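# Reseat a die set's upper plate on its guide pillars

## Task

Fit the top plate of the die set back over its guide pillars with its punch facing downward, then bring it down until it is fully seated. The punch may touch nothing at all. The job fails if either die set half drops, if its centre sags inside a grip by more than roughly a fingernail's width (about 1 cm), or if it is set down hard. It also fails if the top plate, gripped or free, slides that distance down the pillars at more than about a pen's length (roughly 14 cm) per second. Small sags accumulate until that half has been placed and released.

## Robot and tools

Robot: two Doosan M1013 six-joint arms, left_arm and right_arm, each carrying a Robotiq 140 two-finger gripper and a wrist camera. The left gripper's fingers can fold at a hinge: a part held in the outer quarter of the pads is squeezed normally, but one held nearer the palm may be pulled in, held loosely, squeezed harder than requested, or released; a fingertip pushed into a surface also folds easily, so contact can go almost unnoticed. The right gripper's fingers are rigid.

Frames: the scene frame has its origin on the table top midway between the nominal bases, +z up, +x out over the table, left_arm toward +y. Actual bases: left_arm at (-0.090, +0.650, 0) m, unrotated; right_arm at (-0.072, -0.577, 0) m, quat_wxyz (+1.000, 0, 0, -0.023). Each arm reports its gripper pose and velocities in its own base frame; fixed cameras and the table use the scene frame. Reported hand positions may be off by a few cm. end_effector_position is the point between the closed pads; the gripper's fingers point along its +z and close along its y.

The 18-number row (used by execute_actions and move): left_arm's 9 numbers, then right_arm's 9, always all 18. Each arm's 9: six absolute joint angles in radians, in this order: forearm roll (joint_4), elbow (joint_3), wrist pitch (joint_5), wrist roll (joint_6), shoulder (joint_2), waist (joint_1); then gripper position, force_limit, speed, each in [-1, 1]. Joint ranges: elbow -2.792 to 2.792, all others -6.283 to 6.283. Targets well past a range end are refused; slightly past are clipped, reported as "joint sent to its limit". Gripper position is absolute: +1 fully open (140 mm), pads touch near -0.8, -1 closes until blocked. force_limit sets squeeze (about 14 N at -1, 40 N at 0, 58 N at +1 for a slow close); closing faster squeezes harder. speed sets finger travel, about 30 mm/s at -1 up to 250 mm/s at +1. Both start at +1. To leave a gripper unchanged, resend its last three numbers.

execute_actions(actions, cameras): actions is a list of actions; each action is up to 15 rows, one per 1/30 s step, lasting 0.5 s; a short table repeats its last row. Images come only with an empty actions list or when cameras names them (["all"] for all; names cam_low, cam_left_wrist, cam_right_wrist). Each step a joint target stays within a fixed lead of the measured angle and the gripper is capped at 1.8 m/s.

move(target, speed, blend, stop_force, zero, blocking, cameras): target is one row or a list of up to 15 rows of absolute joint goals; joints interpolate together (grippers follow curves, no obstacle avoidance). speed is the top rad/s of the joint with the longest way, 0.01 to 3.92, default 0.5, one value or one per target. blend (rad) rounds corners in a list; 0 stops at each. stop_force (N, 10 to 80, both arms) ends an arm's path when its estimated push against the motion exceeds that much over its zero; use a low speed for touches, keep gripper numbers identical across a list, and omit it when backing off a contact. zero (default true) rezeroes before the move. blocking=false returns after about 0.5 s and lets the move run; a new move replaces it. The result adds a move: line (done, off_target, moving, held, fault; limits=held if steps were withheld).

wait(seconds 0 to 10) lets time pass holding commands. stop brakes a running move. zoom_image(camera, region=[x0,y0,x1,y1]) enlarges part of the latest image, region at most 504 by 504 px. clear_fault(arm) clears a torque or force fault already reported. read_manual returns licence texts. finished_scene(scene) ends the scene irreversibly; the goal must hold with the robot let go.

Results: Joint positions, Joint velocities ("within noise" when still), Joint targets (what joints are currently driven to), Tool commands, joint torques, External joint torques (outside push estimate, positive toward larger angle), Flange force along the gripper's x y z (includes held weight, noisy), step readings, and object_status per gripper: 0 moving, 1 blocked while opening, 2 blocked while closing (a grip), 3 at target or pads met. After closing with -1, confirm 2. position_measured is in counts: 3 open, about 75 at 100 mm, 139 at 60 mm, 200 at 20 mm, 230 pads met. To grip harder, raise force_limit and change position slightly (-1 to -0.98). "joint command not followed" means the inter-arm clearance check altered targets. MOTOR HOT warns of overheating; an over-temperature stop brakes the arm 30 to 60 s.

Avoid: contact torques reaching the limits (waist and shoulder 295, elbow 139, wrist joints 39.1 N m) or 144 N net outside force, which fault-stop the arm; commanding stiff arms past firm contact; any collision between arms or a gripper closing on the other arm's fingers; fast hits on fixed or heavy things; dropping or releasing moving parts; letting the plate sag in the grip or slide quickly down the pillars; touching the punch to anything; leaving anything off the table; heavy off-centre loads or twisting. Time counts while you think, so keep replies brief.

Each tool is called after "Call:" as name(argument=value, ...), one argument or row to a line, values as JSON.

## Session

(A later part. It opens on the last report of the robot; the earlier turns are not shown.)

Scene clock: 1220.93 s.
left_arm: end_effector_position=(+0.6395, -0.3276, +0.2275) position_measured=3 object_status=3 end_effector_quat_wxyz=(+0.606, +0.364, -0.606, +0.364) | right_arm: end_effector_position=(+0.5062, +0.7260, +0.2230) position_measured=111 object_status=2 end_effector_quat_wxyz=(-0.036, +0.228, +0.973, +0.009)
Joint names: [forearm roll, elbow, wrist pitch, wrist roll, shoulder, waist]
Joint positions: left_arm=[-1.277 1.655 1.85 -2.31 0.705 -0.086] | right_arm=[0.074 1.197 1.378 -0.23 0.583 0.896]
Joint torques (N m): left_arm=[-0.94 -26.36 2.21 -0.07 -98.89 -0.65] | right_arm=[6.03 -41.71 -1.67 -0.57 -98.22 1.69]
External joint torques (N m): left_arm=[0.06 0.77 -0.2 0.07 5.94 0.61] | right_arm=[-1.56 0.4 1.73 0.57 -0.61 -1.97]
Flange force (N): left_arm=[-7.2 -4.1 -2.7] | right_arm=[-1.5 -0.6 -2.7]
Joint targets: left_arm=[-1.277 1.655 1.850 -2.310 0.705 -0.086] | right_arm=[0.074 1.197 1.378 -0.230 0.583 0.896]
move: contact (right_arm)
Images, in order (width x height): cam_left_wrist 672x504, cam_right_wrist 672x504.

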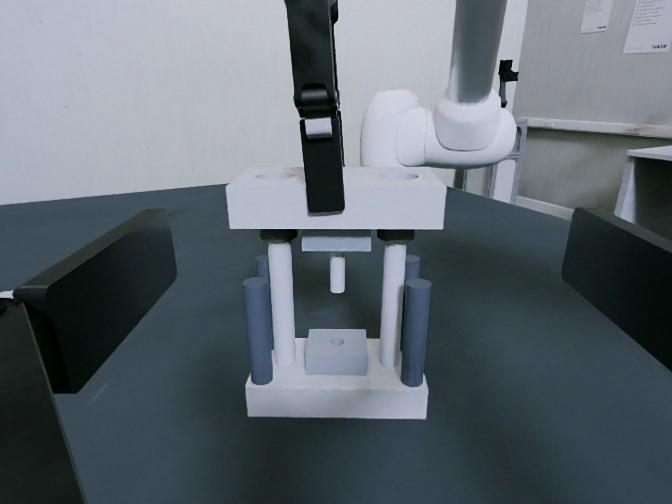

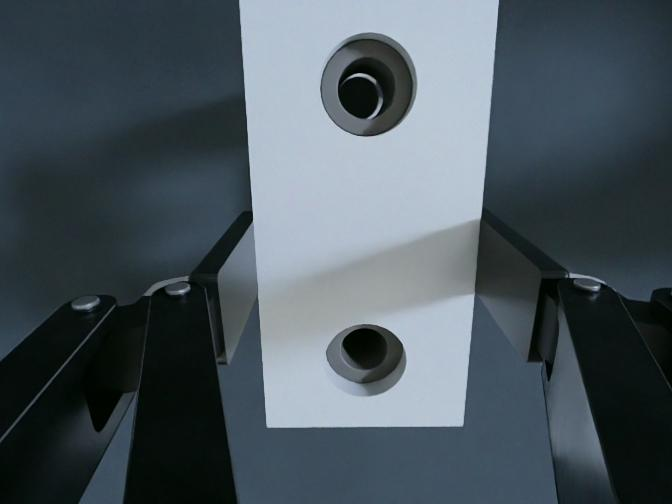

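Call:
execute_actions(
  actions=[
    [[-1.2773,1.6554,1.8500,-2.3103,0.7054,-0.086,1,1,-1,0.074,1.1961,1.3786,-0.2278,0.5822,0.8957,-1,1,-1]],
    [[-1.2773,1.6554,1.8500,-2.3103,0.7054,-0.086,1,1,-1,0.074,1.1965,1.3784,-0.2259,0.5820,0.8956,-1,1,-1]],
    [[-1.2773,1.6554,1.8500,-2.3103,0.7054,-0.086,1,1,-1,0.074,1.1968,1.3783,-0.2239,0.5818,0.8956,-1,1,-1]],
    [[-1.2773,1.6554,1.8500,-2.3103,0.7054,-0.086,1,1,-1,0.074,1.1971,1.3782,-0.2219,0.5816,0.8956,-1,1,-1]],
    [[-1.2773,1.6554,1.8500,-2.3103,0.7054,-0.086,1,1,-1,0.074,1.1975,1.3780,-0.2200,0.5814,0.8955,-1,1,-1]],
  ],
  cameras=["cam_left_wrist","cam_right_wrist"],
)

Call:
zoom_image(
  camera="cam_left_wrist",
  region=[220, 180, 450, 310],
)

Call:
zoom_image(
  camera="cam_right_wrist",
  region=[310, 20, 430, 150],
)

Scene clock: 1245.20 s.
left_arm: end_effector_position=(+0.6395, -0.3276, +0.2275) position_measured=3 object_status=3 end_effector_quat_wxyz=(+0.606, +0.364, -0.606, +0.364) | right_arm: end_effector_position=(+0.5059, +0.7255, +0.2235) position_measured=111 object_status=2 end_effector_quat_wxyz=(-0.036, +0.233, +0.972, +0.009)
Joint names: [forearm roll, elbow, wrist pitch, wrist roll, shoulder, waist]
Joint positions: left_arm=[-1.277 1.655 1.85 -2.31 0.705 -0.086] | right_arm=[0.074 1.198 1.378 -0.22 0.581 0.896]
Joint torques (N m): left_arm=[-0.95 -26.19 2.23 -0.08 -98.84 -0.48] | right_arm=[5.56 -43.81 2.01 -0.12 -109.9 1.33]
External joint torques (N m): left_arm=[0.06 0.51 -0.22 0.07 5.56 0.44] | right_arm=[-1.11 2.65 -1.96 0.12 11.67 -1.61]
External joint torques at the end of the 1st action: left_arm=[0.07 0.46 -0.2 0.05 4.82 0.52] | right_arm=[-3.46 4.54 -1.68 0.26 13.09 -6.97]
External joint torques at the end of the 2nd action: left_arm=[0.05 0.57 -0.19 0.03 5.16 0.54] | right_arm=[-1.99 3.14 -2.22 0.07 12.12 -3.23]
External joint torques at the end of the 3rd action: left_arm=[0.06 0.55 -0.22 0.1 5.81 0.37] | right_arm=[-1.81 2.75 -2.51 0.09 12.81 -3.94]
External joint torques at the end of the 4th action: left_arm=[0.08 0.54 -0.18 0.05 5.37 0.63] | right_arm=[-1.52 3.09 -2.41 0.05 13.29 -1.03]
Flange force (N): left_arm=[-6.7 -4.3 -2.6] | right_arm=[-4.0 10.0 10.3]
Flange force at the end of the 1st action (N): left_arm=[-5.8 -3.6 -2.4] | right_arm=[-9.6 6.4 12.2]
Flange force at the end of the 2nd action (N): left_arm=[-6.2 -3.8 -2.5] | right_arm=[-5.8 8.8 11.3]
Flange force at the end of the 3rd action (N): left_arm=[-7.0 -4.5 -2.6] | right_arm=[-6.9 10.5 11.5]
Flange force at the end of the 4th action (N): left_arm=[-6.5 -4.0 -2.7] | right_arm=[-3.7 11.2 12.2]
Joint targets: left_arm=[-1.277 1.655 1.850 -2.310 0.705 -0.086] | right_arm=[0.074 1.198 1.378 -0.220 0.581 0.896]
Step readings (joint positions of left_arm | right_arm; steps 1 to 15: 1st action; 16 to 30: 2nd action; 31 to 45: 3rd action; 46 to 60: 4th action; 61 to 75: 5th action):
0: [-1.277 1.655 1.850 -2.310 0.705 -0.086] | [0.074 1.197 1.378 -0.230 0.583 0.896]
1: [-1.277 1.655 1.850 -2.310 0.705 -0.086] | [0.074 1.197 1.378 -0.230 0.583 0.896]
2: [-1.277 1.655 1.850 -2.310 0.705 -0.086] | [0.074 1.196 1.378 -0.230 0.583 0.896]
4: [-1.277 1.655 1.850 -2.310 0.705 -0.086] | [0.074 1.196 1.378 -0.228 0.582 0.896]
8: [-1.277 1.655 1.850 -2.310 0.705 -0.086] | [0.074 1.196 1.379 -0.228 0.582 0.896]
15: [-1.277 1.655 1.850 -2.310 0.705 -0.086] | [0.074 1.196 1.379 -0.228 0.582 0.896]
16: [-1.277 1.655 1.850 -2.310 0.705 -0.086] | [0.074 1.196 1.379 -0.228 0.582 0.896]
17: [-1.277 1.655 1.850 -2.310 0.705 -0.086] | [0.074 1.196 1.379 -0.227 0.582 0.896]
19: [-1.277 1.655 1.850 -2.310 0.705 -0.086] | [0.074 1.196 1.379 -0.226 0.582 0.896]
23: [-1.277 1.655 1.850 -2.310 0.705 -0.086] | [0.074 1.196 1.379 -0.226 0.582 0.896]
30: [-1.277 1.655 1.850 -2.310 0.705 -0.086] | [0.074 1.196 1.378 -0.226 0.582 0.896]
31: [-1.277 1.655 1.850 -2.310 0.705 -0.086] | [0.074 1.196 1.378 -0.226 0.582 0.896]
32: [-1.277 1.655 1.850 -2.310 0.705 -0.086] | [0.074 1.197 1.378 -0.225 0.582 0.896]
34: [-1.277 1.655 1.850 -2.310 0.705 -0.086] | [0.074 1.197 1.378 -0.224 0.582 0.896]
38: [-1.277 1.655 1.850 -2.310 0.705 -0.086] | [0.074 1.197 1.378 -0.224 0.582 0.896]
45: [-1.277 1.655 1.850 -2.310 0.705 -0.086] | [0.074 1.197 1.378 -0.224 0.582 0.896]
46: [-1.277 1.655 1.850 -2.310 0.705 -0.086] | [0.074 1.197 1.378 -0.224 0.582 0.896]
47: [-1.277 1.655 1.850 -2.310 0.705 -0.086] | [0.074 1.197 1.378 -0.223 0.582 0.896]
49: [-1.277 1.655 1.850 -2.310 0.705 -0.086] | [0.074 1.197 1.378 -0.222 0.582 0.896]
53: [-1.277 1.655 1.850 -2.310 0.705 -0.086] | [0.074 1.197 1.378 -0.222 0.582 0.896]
60: [-1.277 1.655 1.850 -2.310 0.705 -0.086] | [0.074 1.197 1.378 -0.222 0.582 0.896]
61: [-1.277 1.655 1.850 -2.310 0.705 -0.086] | [0.074 1.197 1.378 -0.222 0.582 0.896]
62: [-1.277 1.655 1.850 -2.310 0.705 -0.086] | [0.074 1.197 1.378 -0.221 0.582 0.896]
64: [-1.277 1.655 1.850 -2.310 0.705 -0.086] | [0.074 1.197 1.378 -0.220 0.581 0.896]
68: [-1.277 1.655 1.850 -2.310 0.705 -0.086] | [0.074 1.198 1.378 -0.220 0.581 0.896]
75: [-1.277 1.655 1.850 -2.310 0.705 -0.086] | [0.074 1.198 1.378 -0.220 0.581 0.896]
Images, in order (width x height): cam_left_wrist 672x504, cam_right_wrist 672x504.

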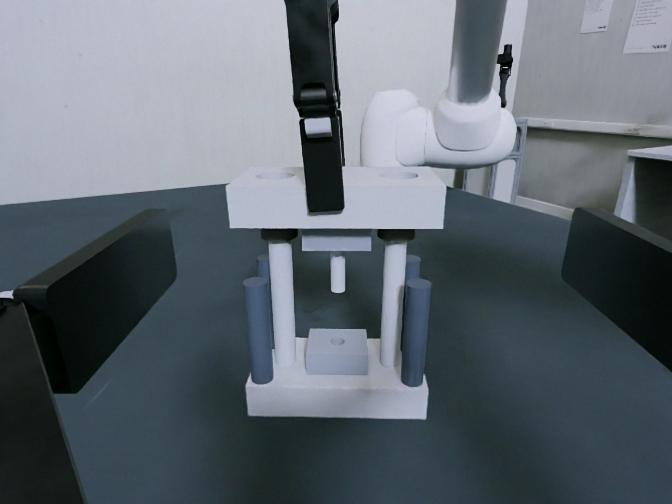

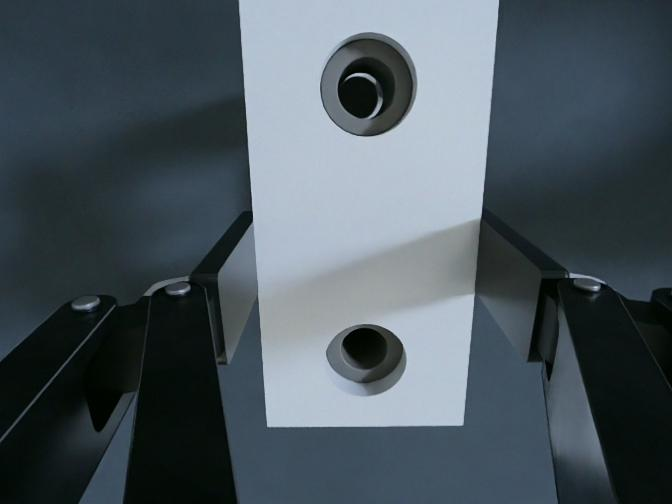

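Scaled by 2.191 from the camera's 672x504 image, which has a finer 960x720 frame.

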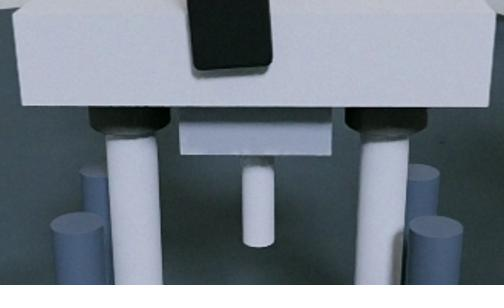

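Scaled by 3.877 from the camera's 672x504 image, which has a finer 960x720 frame.

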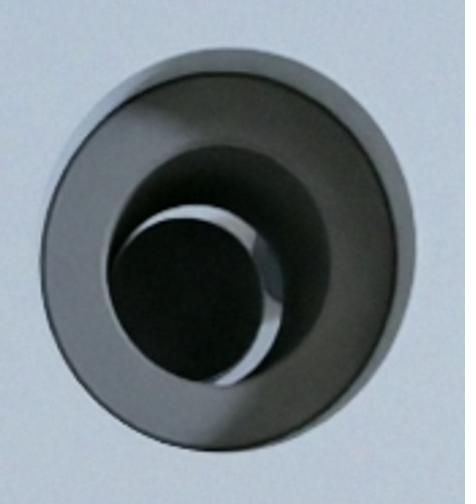

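Call:
move(
  target=[
    [-1.2773,1.6554,1.8500,-2.3103,0.7054,-0.086,1,1,-1,0.074,1.1950,1.3802,-0.2272,0.5817,0.8953,-1,1,-1],
  ],
  speed=0.03,
  cameras=[],
)

Call:
move(
  target=[-1.2773,1.6554,1.8500,-2.3103,0.7054,-0.086,1,1,-1,0.074,1.2069,1.3642,-0.2272,0.5857,0.8953,-1,1,-1],
  speed=0.02,
  stop_force=15,
  cameras=["cam_left_wrist","cam_right_wrist"],
)

Call:
zoom_image(
  camera="cam_left_wrist",
  region=[220, 180, 450, 310],
)

Call:
zoom_image(
  camera="cam_right_wrist",
  region=[310, 20, 430, 150],
)

Scene clock: 1263.67 s.
left_arm: end_effector_position=(+0.6395, -0.3276, +0.2275) position_measured=3 object_status=3 end_effector_quat_wxyz=(+0.606, +0.364, -0.606, +0.364) | right_arm: end_effector_position=(+0.5063, +0.7257, +0.2246) position_measured=111 object_status=2 end_effector_quat_wxyz=(-0.036, +0.229, +0.973, +0.009)
Joint names: [forearm roll, elbow, wrist pitch, wrist roll, shoulder, waist]
Joint positions: left_arm=[-1.277 1.655 1.85 -2.31 0.705 -0.086] | right_arm=[0.074 1.195 1.38 -0.227 0.582 0.895]
Joint torques (N m): left_arm=[-0.97 -26.28 2.24 -0.06 -98.6 -0.49] | right_arm=[4.84 -49.42 -0.48 -0.31 -113.89 -0.88]
External joint torques (N m): left_arm=[0.06 0.53 -0.22 0.06 5.04 0.37] | right_arm=[-0.38 8.27 0.53 0.31 15.63 1.19]
Flange force (N): left_arm=[-6.1 -3.8 -2.2] | right_arm=[-0.3 4.6 15.0]
Joint targets: left_arm=[-1.277 1.655 1.850 -2.310 0.705 -0.086] | right_arm=[0.074 1.195 1.380 -0.227 0.582 0.895]
move: done
No camera images: "cameras" was empty.

Scene clock: 1264.37 s.
left_arm: end_effector_position=(+0.6395, -0.3276, +0.2275) position_measured=3 object_status=3 end_effector_quat_wxyz=(+0.606, +0.364, -0.606, +0.364) | right_arm: end_effector_position=(+0.5064, +0.7258, +0.2230) position_measured=111 object_status=2 end_effector_quat_wxyz=(-0.036, +0.229, +0.973, +0.009)
Joint names: [forearm roll, elbow, wrist pitch, wrist roll, shoulder, waist]
Joint positions: left_arm=[-1.277 1.655 1.85 -2.31 0.705 -0.086] | right_arm=[0.074 1.197 1.377 -0.227 0.582 0.895]
Joint torques (N m): left_arm=[-0.97 -26.28 2.21 -0.05 -98.98 -0.74] | right_arm=[2.58 -41.08 -3.98 -0.73 -91.85 -6.73]
External joint torques (N m): left_arm=[0.08 0.66 -0.2 0.05 5.97 0.7] | right_arm=[1.89 -0.25 4.03 0.73 -6.95 6.67]
Flange force (N): left_arm=[-7.2 -4.3 -2.9] | right_arm=[9.7 -5.0 -8.6]
Joint targets: left_arm=[-1.277 1.655 1.850 -2.310 0.705 -0.086] | right_arm=[0.074 1.197 1.377 -0.227 0.582 0.895]
move: contact (right_arm); right_arm: the wrist pitch is farthest, 0.013 rad from its target
Images, in order (width x height): cam_left_wrist 672x504, cam_right_wrist 672x504.

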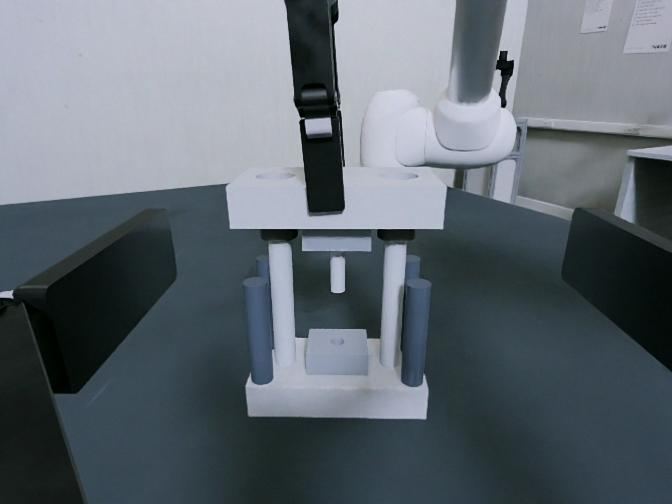

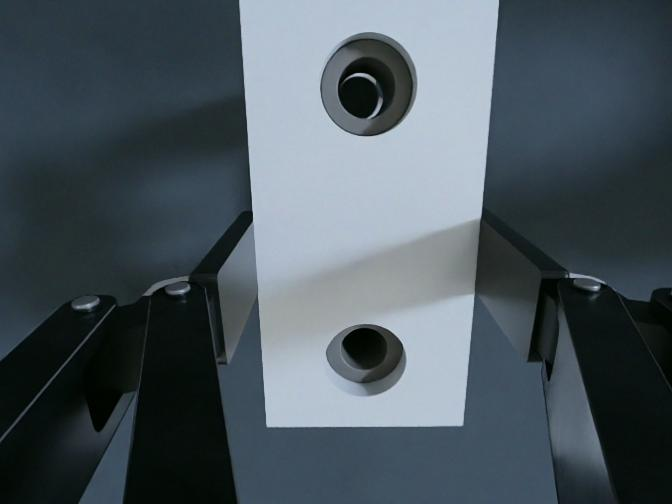

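Scaled by 2.191 from the camera's 672x504 image, which has a finer 960x720 frame.

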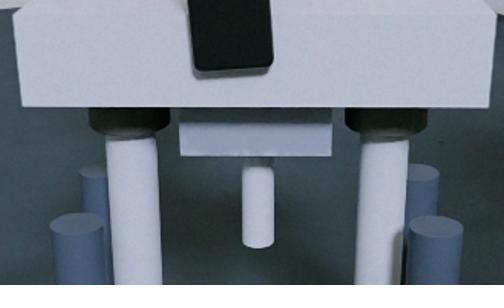

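Scaled by 3.877 from the camera's 672x504 image, which has a finer 960x720 frame.

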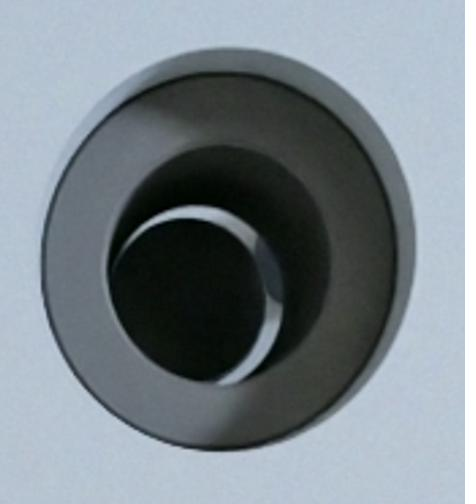

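Call:
move(
  target=[
    [-1.2773,1.6554,1.8500,-2.3103,0.7054,-0.086,1,1,-1,0.074,1.1958,1.3799,-0.2218,0.5812,0.8958,-1,1,-1],
  ],
  speed=0.03,
  cameras=[],
)

Call:
move(
  target=[-1.2773,1.6554,1.8500,-2.3103,0.7054,-0.086,1,1,-1,0.074,1.2077,1.3639,-0.2218,0.5852,0.8958,-1,1,-1],
  speed=0.02,
  stop_force=15,
  cameras=[],
)

Scene clock: 1277.60 s.
left_arm: end_effector_position=(+0.6395, -0.3276, +0.2275) position_measured=3 object_status=3 end_effector_quat_wxyz=(+0.606, +0.364, -0.606, +0.364) | right_arm: end_effector_position=(+0.5058, +0.7257, +0.2246) position_measured=111 object_status=2 end_effector_quat_wxyz=(-0.036, +0.232, +0.972, +0.009)
Joint names: [forearm roll, elbow, wrist pitch, wrist roll, shoulder, waist]
Joint positions: left_arm=[-1.277 1.655 1.85 -2.31 0.705 -0.086] | right_arm=[0.074 1.196 1.38 -0.222 0.581 0.896]
Joint torques (N m): left_arm=[-0.92 -26.34 2.23 -0.05 -98.77 -0.47] | right_arm=[5.24 -47.39 1.04 -0.24 -113.49 0.53]
External joint torques (N m): left_arm=[0.05 0.48 -0.2 0.06 4.64 0.93] | right_arm=[-0.74 6.03 -0.99 0.24 14.49 0.24]
Flange force (N): left_arm=[-5.6 -3.2 -2.7] | right_arm=[-1.6 7.0 14.1]
Joint targets: left_arm=[-1.277 1.655 1.850 -2.310 0.705 -0.086] | right_arm=[0.074 1.196 1.380 -0.222 0.581 0.896]
move: done
No camera images: "cameras" was empty.

Scene clock: 1278.33 s.
left_arm: end_effector_position=(+0.6395, -0.3276, +0.2275) position_measured=3 object_status=3 end_effector_quat_wxyz=(+0.606, +0.364, -0.606, +0.364) | right_arm: end_effector_position=(+0.5059, +0.7258, +0.2228) position_measured=111 object_status=2 end_effector_quat_wxyz=(-0.036, +0.232, +0.972, +0.009)
Joint names: [forearm roll, elbow, wrist pitch, wrist roll, shoulder, waist]
Joint positions: left_arm=[-1.277 1.655 1.85 -2.31 0.705 -0.086] | right_arm=[0.074 1.198 1.376 -0.222 0.582 0.896]
Joint torques (N m): left_arm=[-0.98 -26.15 2.23 -0.04 -98.81 -0.63] | right_arm=[5.78 -34.56 -1.4 0.24 -86.08 0.72]
External joint torques (N m): left_arm=[0.09 0.45 -0.21 0.04 5.45 0.56] | right_arm=[-1.32 -6.7 1.45 -0.23 -12.38 -0.82]
Flange force (N): left_arm=[-6.5 -4.3 -2.7] | right_arm=[0.0 -1.3 -15.2]
Joint targets: left_arm=[-1.277 1.655 1.850 -2.310 0.705 -0.086] | right_arm=[0.074 1.198 1.376 -0.222 0.582 0.896]
move: contact (right_arm); right_arm: the wrist pitch is farthest, 0.013 rad from its target
No camera images: "cameras" was empty.

Call:
move(
  target=[
    [-1.2773,1.6554,1.8500,-2.3103,0.7054,-0.086,1,1,-1,0.074,1.1962,1.3797,-0.2258,0.5809,0.8958,-1,1,-1],
  ],
  speed=0.03,
  cameras=[],
)

Call:
move(
  target=[-1.2773,1.6554,1.8500,-2.3103,0.7054,-0.086,1,1,-1,0.074,1.2081,1.3637,-0.2258,0.5849,0.8958,-1,1,-1],
  speed=0.02,
  stop_force=15,
  cameras=["cam_left_wrist","cam_right_wrist"],
)

Call:
zoom_image(
  camera="cam_left_wrist",
  region=[220, 180, 450, 310],
)

Call:
zoom_image(
  camera="cam_right_wrist",
  region=[310, 20, 430, 150],
)

Scene clock: 1293.93 s.
left_arm: end_effector_position=(+0.6395, -0.3276, +0.2275) position_measured=3 object_status=3 end_effector_quat_wxyz=(+0.606, +0.364, -0.606, +0.364) | right_arm: end_effector_position=(+0.5057, +0.7256, +0.2247) position_measured=111 object_status=2 end_effector_quat_wxyz=(-0.036, +0.230, +0.973, +0.009)
Joint names: [forearm roll, elbow, wrist pitch, wrist roll, shoulder, waist]
Joint positions: left_arm=[-1.277 1.655 1.85 -2.31 0.705 -0.086] | right_arm=[0.074 1.196 1.38 -0.226 0.581 0.896]
Joint torques (N m): left_arm=[-0.99 -26.23 2.21 -0.08 -99 -0.61] | right_arm=[4.96 -48.66 0.53 -0.27 -113.93 0.3]
External joint torques (N m): left_arm=[0.1 0.59 -0.2 0.08 5.85 0.8] | right_arm=[-0.46 7.16 -0.48 0.27 14.75 -0.06]
Flange force (N): left_arm=[-7.1 -4.2 -3.1] | right_arm=[-1.7 4.8 14.9]
Joint targets: left_arm=[-1.277 1.655 1.850 -2.310 0.705 -0.086] | right_arm=[0.074 1.196 1.380 -0.226 0.581 0.896]
move: done
No camera images: "cameras" was empty.

Scene clock: 1294.67 s.
left_arm: end_effector_position=(+0.6395, -0.3276, +0.2275) position_measured=3 object_status=3 end_effector_quat_wxyz=(+0.606, +0.364, -0.606, +0.364) | right_arm: end_effector_position=(+0.5057, +0.7257, +0.2229) position_measured=111 object_status=2 end_effector_quat_wxyz=(-0.036, +0.230, +0.973, +0.009)
Joint names: [forearm roll, elbow, wrist pitch, wrist roll, shoulder, waist]
Joint positions: left_arm=[-1.277 1.655 1.85 -2.31 0.705 -0.086] | right_arm=[0.074 1.199 1.376 -0.226 0.581 0.896]
Joint torques (N m): left_arm=[-0.95 -26.3 2.25 -0.06 -98.74 -0.47] | right_arm=[4.7 -39.12 -1.75 -0.51 -93.42 -1.2]
External joint torques (N m): left_arm=[0.06 0.65 -0.24 0.06 5.63 -0.05] | right_arm=[-0.25 -2.05 1.8 0.51 -4.76 1.16]
Flange force (N): left_arm=[-6.8 -4.4 -1.9] | right_arm=[2.3 -0.1 -7.1]
Joint targets: left_arm=[-1.277 1.655 1.850 -2.310 0.705 -0.086] | right_arm=[0.074 1.199 1.376 -0.226 0.581 0.896]
move: contact (right_arm); right_arm: the wrist pitch is farthest, 0.013 rad from its target
Images, in order (width x height): cam_left_wrist 672x504, cam_right_wrist 672x504.

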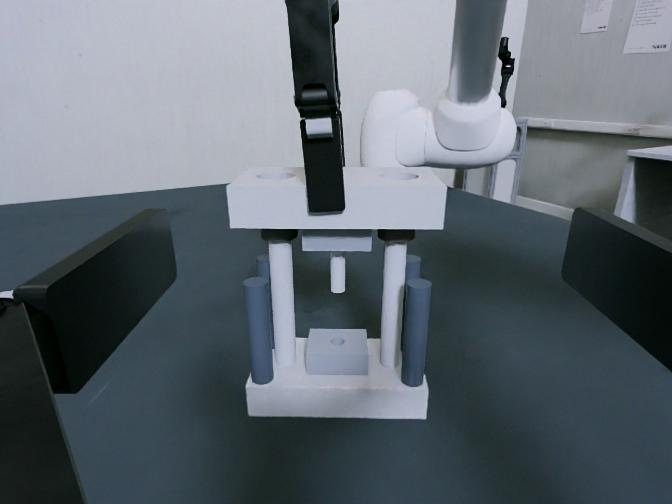

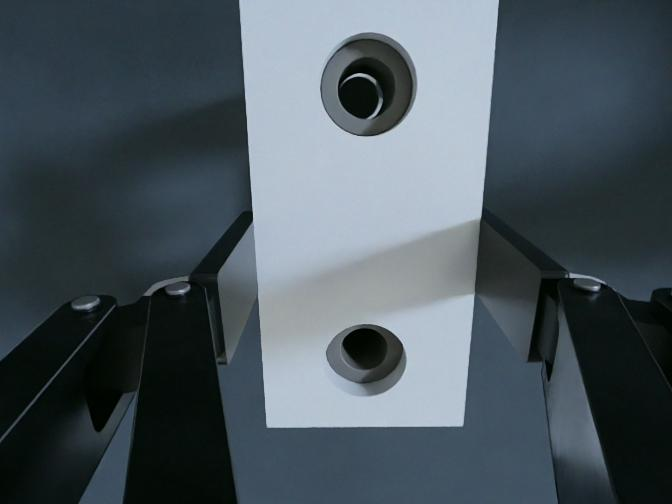

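Scaled by 2.191 from the camera's 672x504 image, which has a finer 960x720 frame.

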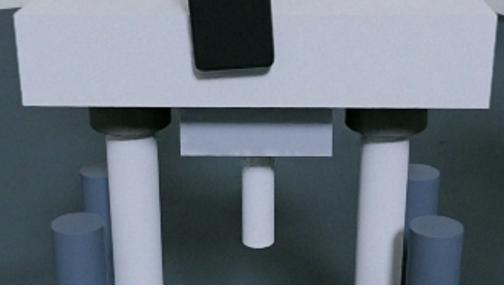

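Scaled by 3.877 from the camera's 672x504 image, which has a finer 960x720 frame.

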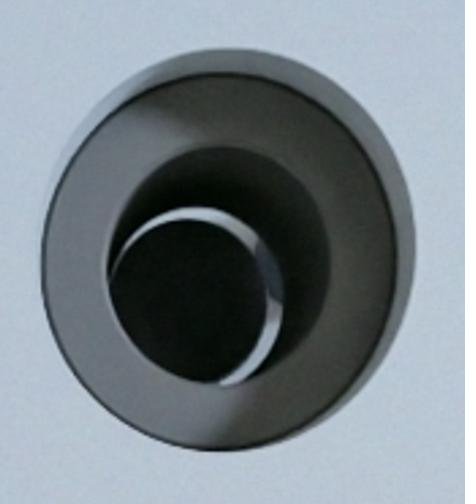

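Call:
move(
  target=[
    [-1.2773,1.6554,1.8500,-2.3103,0.7054,-0.086,1,1,-1,0.074,1.1967,1.3795,-0.2226,0.5806,0.8961,-1,1,-1],
  ],
  speed=0.03,
  cameras=[],
)

Call:
move(
  target=[-1.2773,1.6554,1.8500,-2.3103,0.7054,-0.086,1,1,-1,0.074,1.2086,1.3635,-0.2226,0.5846,0.8961,-1,1,-1],
  speed=0.02,
  stop_force=20,
  cameras=[],
)

Scene clock: 1315.13 s.
left_arm: end_effector_position=(+0.6395, -0.3276, +0.2275) position_measured=3 object_status=3 end_effector_quat_wxyz=(+0.606, +0.364, -0.606, +0.364) | right_arm: end_effector_position=(+0.5053, +0.7256, +0.2247) position_measured=111 object_status=2 end_effector_quat_wxyz=(-0.036, +0.231, +0.972, +0.009)
Joint names: [forearm roll, elbow, wrist pitch, wrist roll, shoulder, waist]
Joint positions: left_arm=[-1.277 1.655 1.85 -2.31 0.705 -0.086] | right_arm=[0.074 1.197 1.38 -0.223 0.581 0.896]
Joint torques (N m): left_arm=[-0.97 -26.19 2.24 -0.05 -98.68 -0.39] | right_arm=[5.23 -47.88 0.77 -0.3 -113.49 1.19]
External joint torques (N m): left_arm=[0.07 0.48 -0.22 0.05 5.29 0.24] | right_arm=[-0.77 6.7 -0.72 0.3 15.21 -0.97]
Flange force (N): left_arm=[-6.4 -4.2 -2.2] | right_arm=[-2.9 6.4 14.7]
Joint targets: left_arm=[-1.277 1.655 1.850 -2.310 0.705 -0.086] | right_arm=[0.074 1.197 1.379 -0.223 0.581 0.896]
move: done
No camera images: "cameras" was empty.

Scene clock: 1315.93 s.
left_arm: end_effector_position=(+0.6395, -0.3276, +0.2275) position_measured=3 object_status=3 end_effector_quat_wxyz=(+0.606, +0.364, -0.606, +0.364) | right_arm: end_effector_position=(+0.5053, +0.7258, +0.2223) position_measured=111 object_status=2 end_effector_quat_wxyz=(-0.036, +0.231, +0.972, +0.009)
Joint names: [forearm roll, elbow, wrist pitch, wrist roll, shoulder, waist]
Joint positions: left_arm=[-1.277 1.655 1.85 -2.31 0.705 -0.086] | right_arm=[0.074 1.2 1.375 -0.223 0.581 0.896]
Joint torques (N m): left_arm=[-0.95 -26.23 2.24 -0.05 -98.72 -0.43] | right_arm=[3.11 -37.75 -2.3 -0.38 -89.84 -5.49]
External joint torques (N m): left_arm=[0.05 0.62 -0.23 0.05 5.77 0.13] | right_arm=[1.35 -3.45 2.34 0.38 -8.47 5.63]
Flange force (N): left_arm=[-7.0 -4.5 -2.2] | right_arm=[7.7 -1.0 -10.6]
Joint targets: left_arm=[-1.277 1.655 1.850 -2.310 0.705 -0.086] | right_arm=[0.074 1.200 1.375 -0.223 0.581 0.896]
move: contact (right_arm); right_arm: the wrist pitch is farthest, 0.012 rad from its target
No camera images: "cameras" was empty.

Call:
move(
  target=[
    [-1.2773,1.6554,1.8500,-2.3103,0.7054,-0.086,1,1,-1,0.074,1.1977,1.3792,-0.2222,0.5799,0.8965,-1,1,-1],
  ],
  speed=0.03,
  cameras=[],
)

Call:
move(
  target=[-1.2773,1.6554,1.8500,-2.3103,0.7054,-0.086,1,1,-1,0.074,1.2096,1.3632,-0.2222,0.5839,0.8965,-1,1,-1],
  speed=0.02,
  stop_force=20,
  cameras=[],
)

Scene clock: 1329.60 s.
left_arm: end_effector_position=(+0.6395, -0.3276, +0.2275) position_measured=3 object_status=3 end_effector_quat_wxyz=(+0.606, +0.364, -0.606, +0.364) | right_arm: end_effector_position=(+0.5048, +0.7255, +0.2247) position_measured=111 object_status=2 end_effector_quat_wxyz=(-0.036, +0.231, +0.972, +0.009)
Joint names: [forearm roll, elbow, wrist pitch, wrist roll, shoulder, waist]
Joint positions: left_arm=[-1.277 1.655 1.85 -2.31 0.705 -0.086] | right_arm=[0.074 1.198 1.379 -0.222 0.58 0.896]
Joint torques (N m): left_arm=[-0.95 -26.22 2.25 -0.04 -98.85 -0.56] | right_arm=[4.58 -49.6 0.16 -0.28 -115.3 -1.45]
External joint torques (N m): left_arm=[0.08 0.5 -0.23 0.04 5.31 0.92] | right_arm=[-0.13 8.56 -0.12 0.28 17.72 1.4]
Flange force (N): left_arm=[-6.4 -3.9 -3.0] | right_arm=[-0.5 6.7 17.2]
Joint targets: left_arm=[-1.277 1.655 1.850 -2.310 0.705 -0.086] | right_arm=[0.074 1.198 1.379 -0.222 0.580 0.896]
move: done
No camera images: "cameras" was empty.

Scene clock: 1330.40 s.
left_arm: end_effector_position=(+0.6395, -0.3276, +0.2275) position_measured=3 object_status=3 end_effector_quat_wxyz=(+0.606, +0.364, -0.606, +0.364) | right_arm: end_effector_position=(+0.5049, +0.7256, +0.2222) position_measured=111 object_status=2 end_effector_quat_wxyz=(-0.036, +0.231, +0.972, +0.009)
Joint names: [forearm roll, elbow, wrist pitch, wrist roll, shoulder, waist]
Joint positions: left_arm=[-1.277 1.655 1.85 -2.31 0.705 -0.086] | right_arm=[0.074 1.201 1.375 -0.222 0.581 0.897]
Joint torques (N m): left_arm=[-0.96 -26.22 2.2 -0.08 -98.74 -0.63] | right_arm=[4.04 -37.28 -0.51 -0.3 -93.48 -3.42]
External joint torques (N m): left_arm=[0.07 0.72 -0.2 0.08 6.23 0.63] | right_arm=[0.43 -4.04 0.56 0.3 -5.28 3.48]
Flange force (N): left_arm=[-7.5 -4.5 -2.9] | right_arm=[4.2 3.6 -7.6]
Joint targets: left_arm=[-1.277 1.655 1.850 -2.310 0.705 -0.086] | right_arm=[0.074 1.201 1.375 -0.222 0.581 0.897]
move: contact (right_arm); right_arm: the wrist pitch is farthest, 0.011 rad from its target
No camera images: "cameras" was empty.

Call:
move(
  target=[
    [-1.2773,1.6554,1.8500,-2.3103,0.7054,-0.086,1,1,-1,0.074,1.1982,1.3790,-0.2219,0.5796,0.8968,-1,1,-1],
  ],
  speed=0.03,
  cameras=[],
)

Call:
move(
  target=[-1.2773,1.6554,1.8500,-2.3103,0.7054,-0.086,1,1,-1,0.074,1.2101,1.3630,-0.2219,0.5836,0.8968,-1,1,-1],
  speed=0.02,
  stop_force=24,
  cameras=["cam_left_wrist","cam_right_wrist"],
)

Call:
zoom_image(
  camera="cam_left_wrist",
  region=[220, 180, 450, 310],
)

Call:
zoom_image(
  camera="cam_right_wrist",
  region=[310, 20, 430, 150],
)

Scene clock: 1345.87 s.
left_arm: end_effector_position=(+0.6395, -0.3276, +0.2275) position_measured=3 object_status=3 end_effector_quat_wxyz=(+0.606, +0.364, -0.606, +0.364) | right_arm: end_effector_position=(+0.5045, +0.7255, +0.2247) position_measured=111 object_status=2 end_effector_quat_wxyz=(-0.036, +0.231, +0.972, +0.009)
Joint names: [forearm roll, elbow, wrist pitch, wrist roll, shoulder, waist]
Joint positions: left_arm=[-1.277 1.655 1.85 -2.31 0.705 -0.086] | right_arm=[0.074 1.198 1.379 -0.222 0.58 0.897]
Joint torques (N m): left_arm=[-0.96 -26.3 2.26 -0.06 -98.62 -0.45] | right_arm=[4.53 -49.84 0.15 -0.29 -114.38 -1.31]
External joint torques (N m): left_arm=[0.06 0.6 -0.24 0.06 5.3 0.24] | right_arm=[-0.07 8.59 -0.1 0.29 16.12 0.99]
Flange force (N): left_arm=[-6.4 -4.0 -2.1] | right_arm=[-0.4 3.9 16.6]
Joint targets: left_arm=[-1.277 1.655 1.850 -2.310 0.705 -0.086] | right_arm=[0.074 1.198 1.379 -0.222 0.580 0.897]
move: done
No camera images: "cameras" was empty.

Scene clock: 1347.17 s.
left_arm: end_effector_position=(+0.6395, -0.3276, +0.2275) position_measured=3 object_status=3 end_effector_quat_wxyz=(+0.606, +0.364, -0.606, +0.364) | right_arm: end_effector_position=(+0.5045, +0.7257, +0.2216) position_measured=111 object_status=2 end_effector_quat_wxyz=(-0.036, +0.231, +0.972, +0.009)
Joint names: [forearm roll, elbow, wrist pitch, wrist roll, shoulder, waist]
Joint positions: left_arm=[-1.277 1.655 1.85 -2.31 0.705 -0.086] | right_arm=[0.074 1.202 1.374 -0.222 0.581 0.897]
Joint torques (N m): left_arm=[-0.96 -26.25 2.23 -0.06 -98.73 -0.28] | right_arm=[2.16 -37.62 -2.38 -0.48 -90.03 -7.31]
External joint torques (N m): left_arm=[0.08 0.6 -0.22 0.06 5.6 0.12] | right_arm=[2.3 -3.61 2.43 0.48 -8.37 7.06]
Flange force (N): left_arm=[-6.8 -4.3 -2.1] | right_arm=[9.3 0.0 -10.8]
Joint targets: left_arm=[-1.277 1.655 1.850 -2.310 0.705 -0.086] | right_arm=[0.074 1.202 1.374 -0.222 0.581 0.897]
move: contact (right_arm); right_arm: the wrist pitch is farthest, 0.011 rad from its target
Images, in order (width x height): cam_left_wrist 672x504, cam_right_wrist 672x504.

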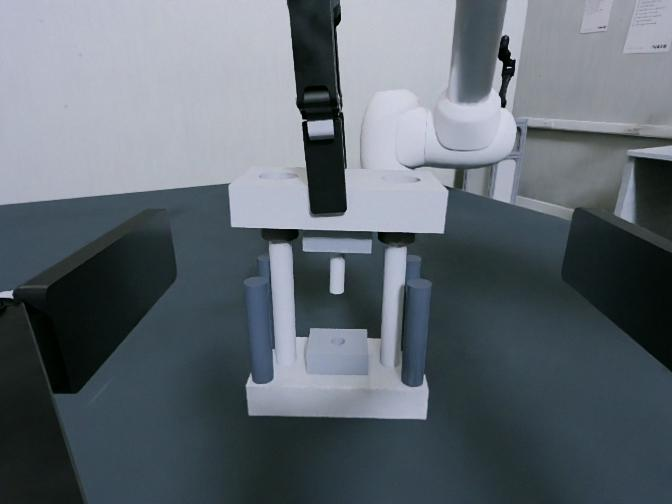

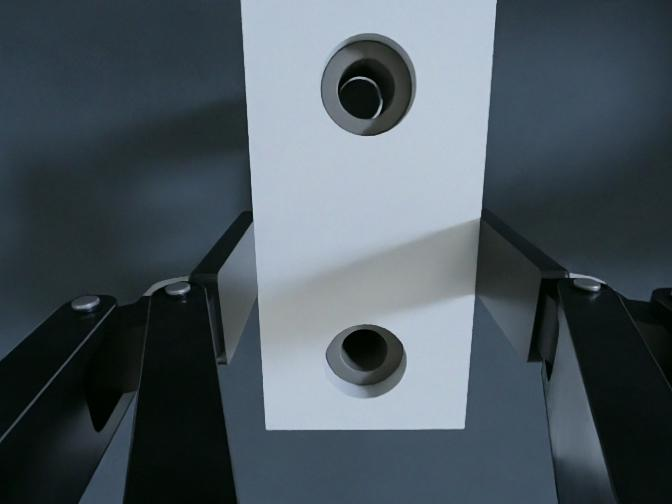

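Scaled by 2.191 from the camera's 672x504 image, which has a finer 960x720 frame.

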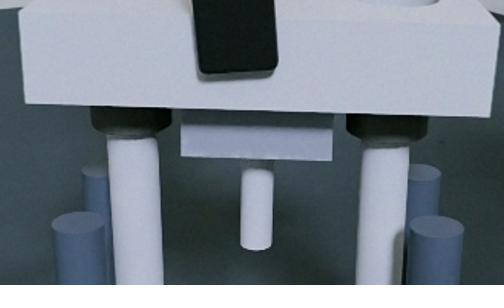

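Scaled by 3.877 from the camera's 672x504 image, which has a finer 960x720 frame.

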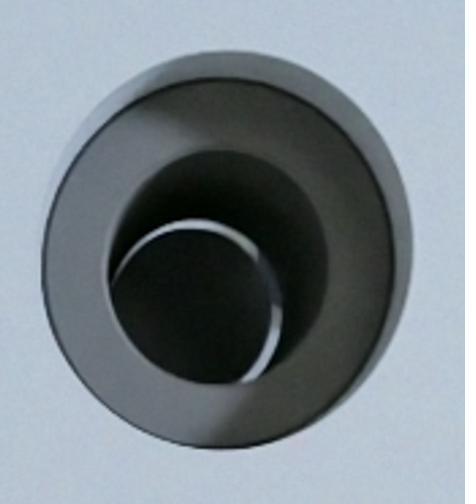

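Call:
execute_actions(
  actions=[],
  cameras=["cam_low","cam_left_wrist"],
)

Call:
zoom_image(
  camera="cam_low",
  region=[200, 190, 235, 220],
)

Call:
zoom_image(
  camera="cam_left_wrist",
  region=[245, 215, 325, 275],
)

Call:
zoom_image(
  camera="cam_left_wrist",
  region=[355, 215, 435, 275],
)

Scene clock: 1366.37 s.
left_arm: end_effector_position=(+0.6395, -0.3276, +0.2275) position_measured=3 object_status=3 end_effector_quat_wxyz=(+0.606, +0.364, -0.606, +0.364) | right_arm: end_effector_position=(+0.5045, +0.7257, +0.2217) position_measured=111 object_status=2 end_effector_quat_wxyz=(-0.036, +0.231, +0.972, +0.009)
Joint names: [forearm roll, elbow, wrist pitch, wrist roll, shoulder, waist]
Joint positions: left_arm=[-1.277 1.655 1.85 -2.31 0.705 -0.086] | right_arm=[0.074 1.202 1.374 -0.222 0.581 0.897]
Joint velocities: within noise
Joint torques (N m): left_arm=[-0.93 -26.18 2.23 -0.06 -98.7 -0.51] | right_arm=[2.2 -37.95 -2.39 -0.55 -89.79 -7.07]
External joint torques (N m): left_arm=[0.04 0.62 -0.23 0.06 5.97 0.12] | right_arm=[2.27 -3.22 2.44 0.55 -8.57 7.37]
Flange force (N): left_arm=[-7.2 -4.7 -2.3] | right_arm=[9.9 -1.2 -10.3]
Joint targets: left_arm=[-1.277 1.655 1.850 -2.310 0.705 -0.086] | right_arm=[0.074 1.202 1.374 -0.222 0.581 0.897]
Tool commands: left_gripper/position=+1.0 left_gripper/force_limit=+1.0 left_gripper/speed=-1.0 right_gripper/position=-1.0 right_gripper/force_limit=+1.0 right_gripper/speed=-1.0
Images, in order (width x height): cam_low 672x504, cam_left_wrist 672x504.

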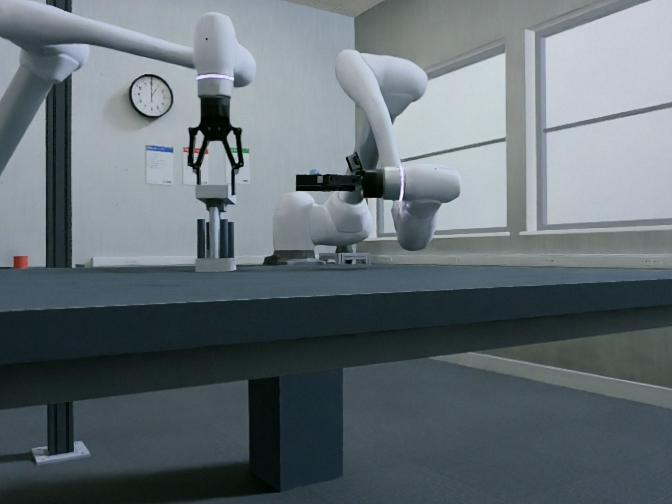

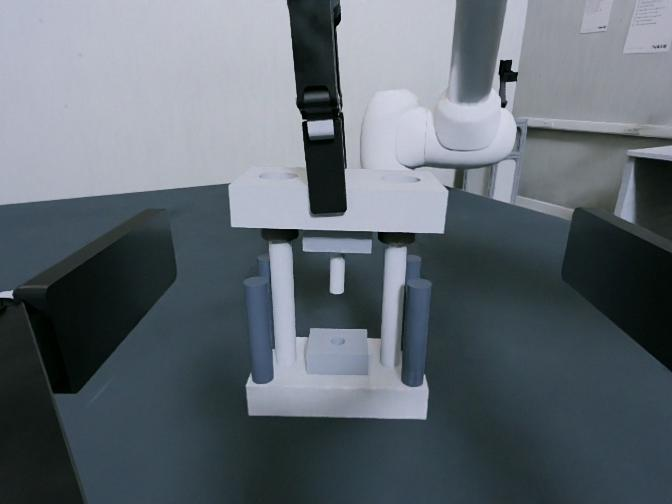

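Scaled by 14.400 from the camera's 672x504 image, which has a finer 960x720 frame.

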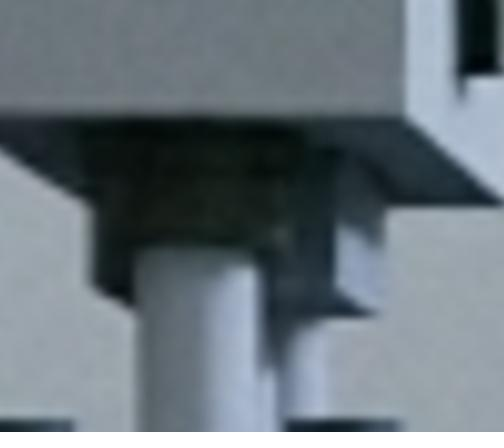

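Scaled by 6.300 from the camera's 672x504 image, which has a finer 960x720 frame.

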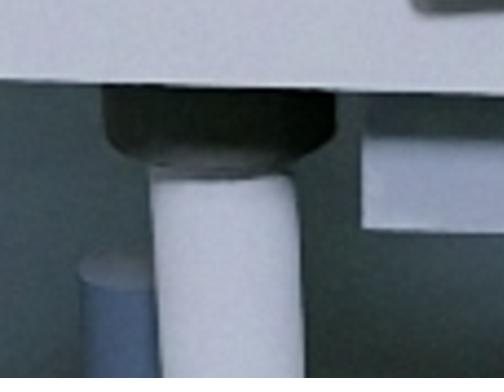

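Scaled by 6.300 from the camera's 672x504 image, which has a finer 960x720 frame.

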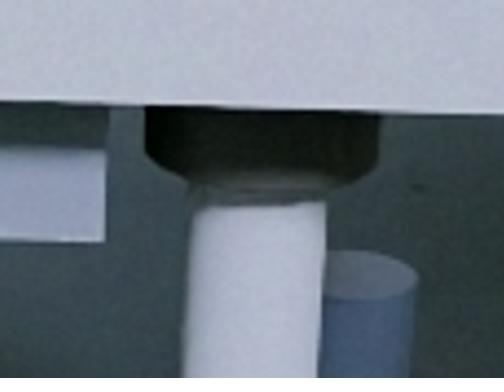

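Call:
move(
  target=[
    [-1.2773,1.6554,1.8500,-2.3103,0.7054,-0.086,1,1,-1,0.074,1.1932,1.3857,-0.2219,0.5779,0.8968,-1,1,-1],
    [-1.2773,1.6554,1.8500,-2.3103,0.7054,-0.086,1,1,-1,0.130,1.1809,1.4019,-0.2572,0.5870,0.8730,-1,1,-1],
  ],
  speed=0.04,
  cameras=["cam_left_wrist","cam_right_wrist"],
)

Call:
zoom_image(
  camera="cam_left_wrist",
  region=[220, 180, 450, 310],
)

Call:
zoom_image(
  camera="cam_right_wrist",
  region=[310, 20, 430, 150],
)

Scene clock: 1412.43 s.
left_arm: end_effector_position=(+0.6395, -0.3276, +0.2275) position_measured=3 object_status=3 end_effector_quat_wxyz=(+0.606, +0.364, -0.606, +0.364) | right_arm: end_effector_position=(+0.5082, +0.7259, +0.2296) position_measured=111 object_status=2 end_effector_quat_wxyz=(-0.063, +0.230, +0.971, +0.017)
Joint names: [forearm roll, elbow, wrist pitch, wrist roll, shoulder, waist]
Joint positions: left_arm=[-1.277 1.655 1.85 -2.31 0.705 -0.086] | right_arm=[0.13 1.181 1.402 -0.257 0.587 0.873]
Joint torques (N m): left_arm=[-0.92 -26.16 2.22 -0.06 -98.98 -0.46] | right_arm=[4.96 -49.71 0.27 -0.3 -116.29 -0.38]
External joint torques (N m): left_arm=[0.03 0.51 -0.21 0.06 5.82 0.18] | right_arm=[-0.38 8.58 -0.19 0.3 17.89 0.4]
Flange force (N): left_arm=[-7.0 -4.8 -2.4] | right_arm=[-2.7 6.6 17.0]
Joint targets: left_arm=[-1.277 1.655 1.850 -2.310 0.705 -0.086] | right_arm=[0.130 1.181 1.402 -0.257 0.587 0.873]
move: done
Images, in order (width x height): cam_left_wrist 672x504, cam_right_wrist 672x504.

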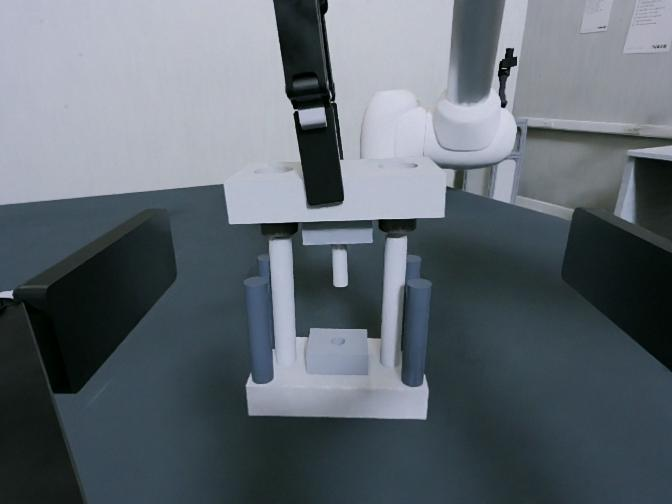

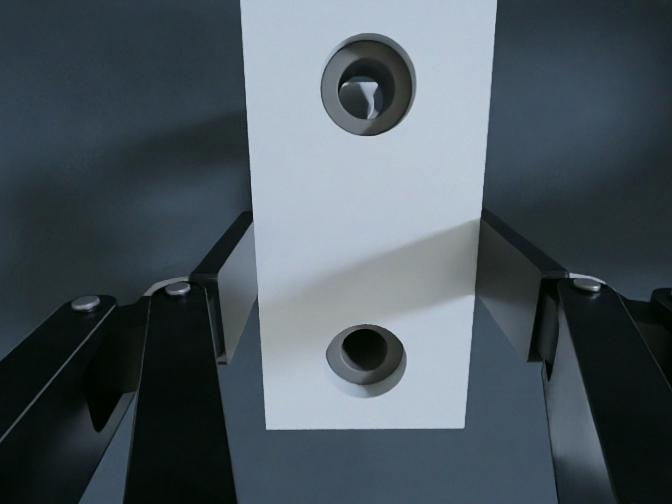

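Scaled by 2.191 from the camera's 672x504 image, which has a finer 960x720 frame.

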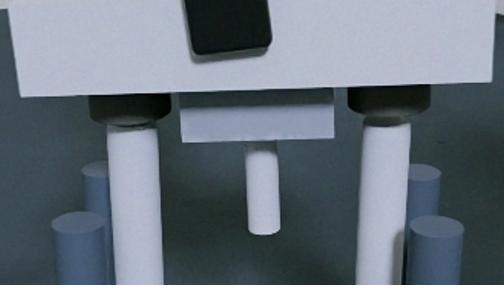

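Scaled by 3.877 from the camera's 672x504 image, which has a finer 960x720 frame.

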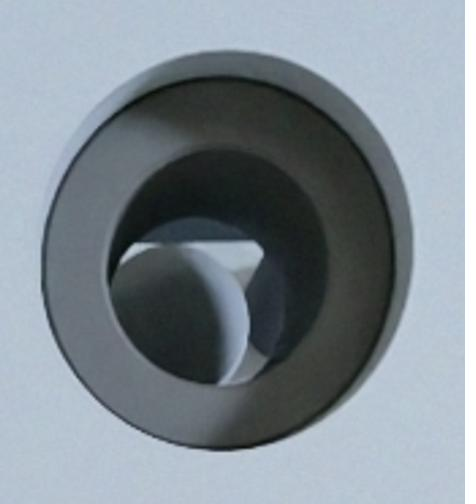

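Call:
move(
  target=[-1.2773,1.6554,1.8500,-2.3103,0.7054,-0.086,1,1,-1,0.130,1.1927,1.3865,-0.2572,0.5906,0.8730,-1,1,-1],
  speed=0.03,
  stop_force=12,
  cameras=["cam_left_wrist","cam_right_wrist"],
)

Call:
zoom_image(
  camera="cam_left_wrist",
  region=[220, 180, 450, 310],
)

Call:
zoom_image(
  camera="cam_right_wrist",
  region=[310, 20, 430, 150],
)

Scene clock: 1430.53 s.
left_arm: end_effector_position=(+0.6395, -0.3276, +0.2275) position_measured=3 object_status=3 end_effector_quat_wxyz=(+0.606, +0.364, -0.606, +0.364) | right_arm: end_effector_position=(+0.5084, +0.7260, +0.2255) position_measured=111 object_status=2 end_effector_quat_wxyz=(-0.063, +0.230, +0.971, +0.017)
Joint names: [forearm roll, elbow, wrist pitch, wrist roll, shoulder, waist]
Joint positions: left_arm=[-1.277 1.655 1.85 -2.31 0.705 -0.086] | right_arm=[0.13 1.186 1.395 -0.257 0.588 0.873]
Joint torques (N m): left_arm=[-0.97 -26.29 2.22 -0.06 -98.86 -0.63] | right_arm=[5.07 -41.02 0.33 -0.22 -101.79 -0.99]
External joint torques (N m): left_arm=[0.08 0.68 -0.21 0.06 5.88 0.52] | right_arm=[-0.47 -0.4 -0.25 0.22 2.36 0.68]
Flange force (N): left_arm=[-7.1 -4.3 -2.7] | right_arm=[0.0 5.1 0.7]
Joint targets: left_arm=[-1.277 1.655 1.850 -2.310 0.705 -0.086] | right_arm=[0.130 1.186 1.395 -0.257 0.588 0.873]
move: contact (right_arm)
Images, in order (width x height): cam_left_wrist 672x504, cam_right_wrist 672x504.

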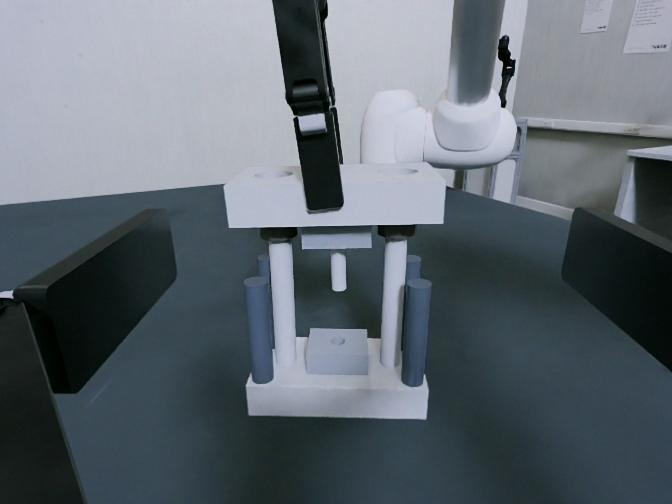

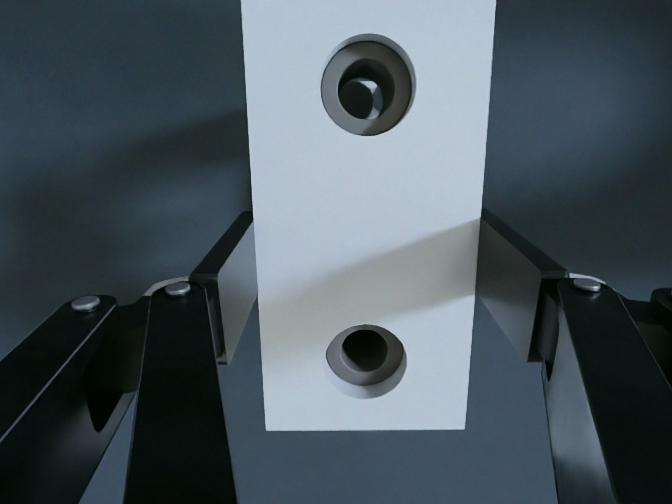

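Scaled by 2.191 from the camera's 672x504 image, which has a finer 960x720 frame.

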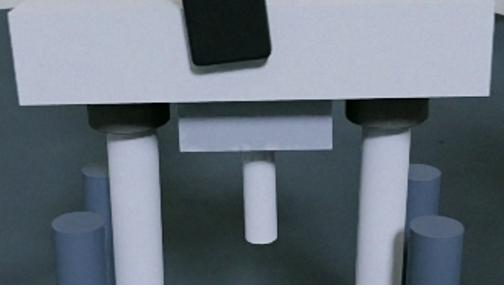

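Scaled by 3.877 from the camera's 672x504 image, which has a finer 960x720 frame.

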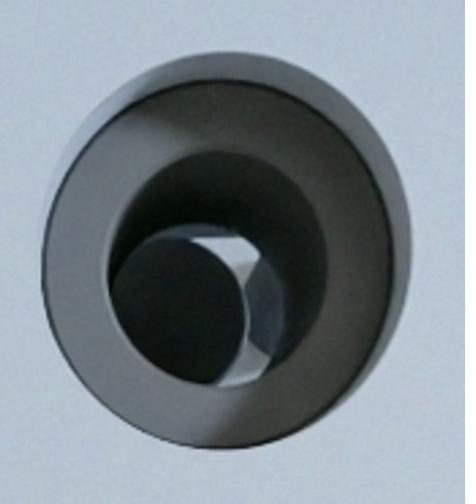

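Call:
execute_actions(
  actions=[],
  cameras=["cam_low"],
)

Call:
zoom_image(
  camera="cam_low",
  region=[203, 195, 225, 213],
)

Scene clock: 1453.73 s.
left_arm: end_effector_position=(+0.6395, -0.3276, +0.2275) position_measured=3 object_status=3 end_effector_quat_wxyz=(+0.606, +0.364, -0.606, +0.364) | right_arm: end_effector_position=(+0.5083, +0.7260, +0.2255) position_measured=111 object_status=2 end_effector_quat_wxyz=(-0.063, +0.230, +0.971, +0.017)
Joint names: [forearm roll, elbow, wrist pitch, wrist roll, shoulder, waist]
Joint positions: left_arm=[-1.277 1.655 1.85 -2.31 0.705 -0.086] | right_arm=[0.13 1.186 1.395 -0.257 0.588 0.873]
Joint velocities: within noise
Joint torques (N m): left_arm=[-0.95 -26.34 2.2 -0.04 -98.75 -0.48] | right_arm=[5.09 -40.82 0.26 -0.36 -102.21 -1.41]
External joint torques (N m): left_arm=[0.07 0.8 -0.2 0.04 6.07 0.29] | right_arm=[-0.47 -0.67 -0.17 0.36 2.41 2.08]
Flange force (N): left_arm=[-7.3 -4.3 -2.4] | right_arm=[1.5 6.4 0.4]
Joint targets: left_arm=[-1.277 1.655 1.850 -2.310 0.705 -0.086] | right_arm=[0.130 1.186 1.395 -0.257 0.588 0.873]
Tool commands: left_gripper/position=+1.0 left_gripper/force_limit=+1.0 left_gripper/speed=-1.0 right_gripper/position=-1.0 right_gripper/force_limit=+1.0 right_gripper/speed=-1.0
Images, in order (width x height): cam_low 672x504.

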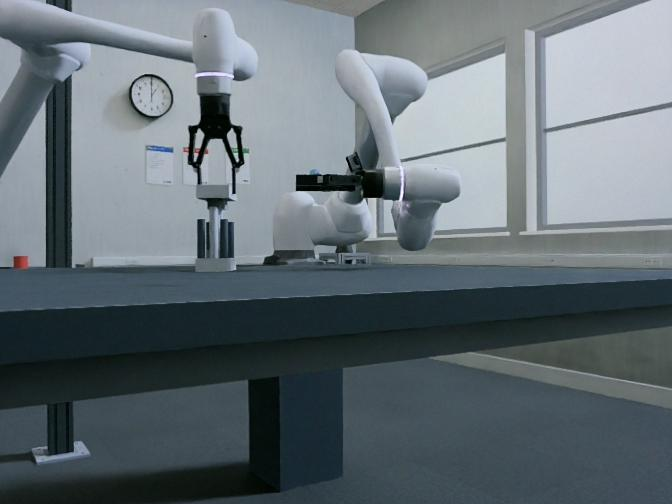

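Scaled by 22.909 from the camera's 672x504 image, which has a finer 960x720 frame.

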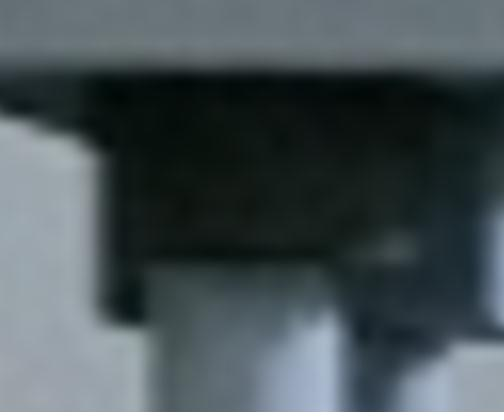

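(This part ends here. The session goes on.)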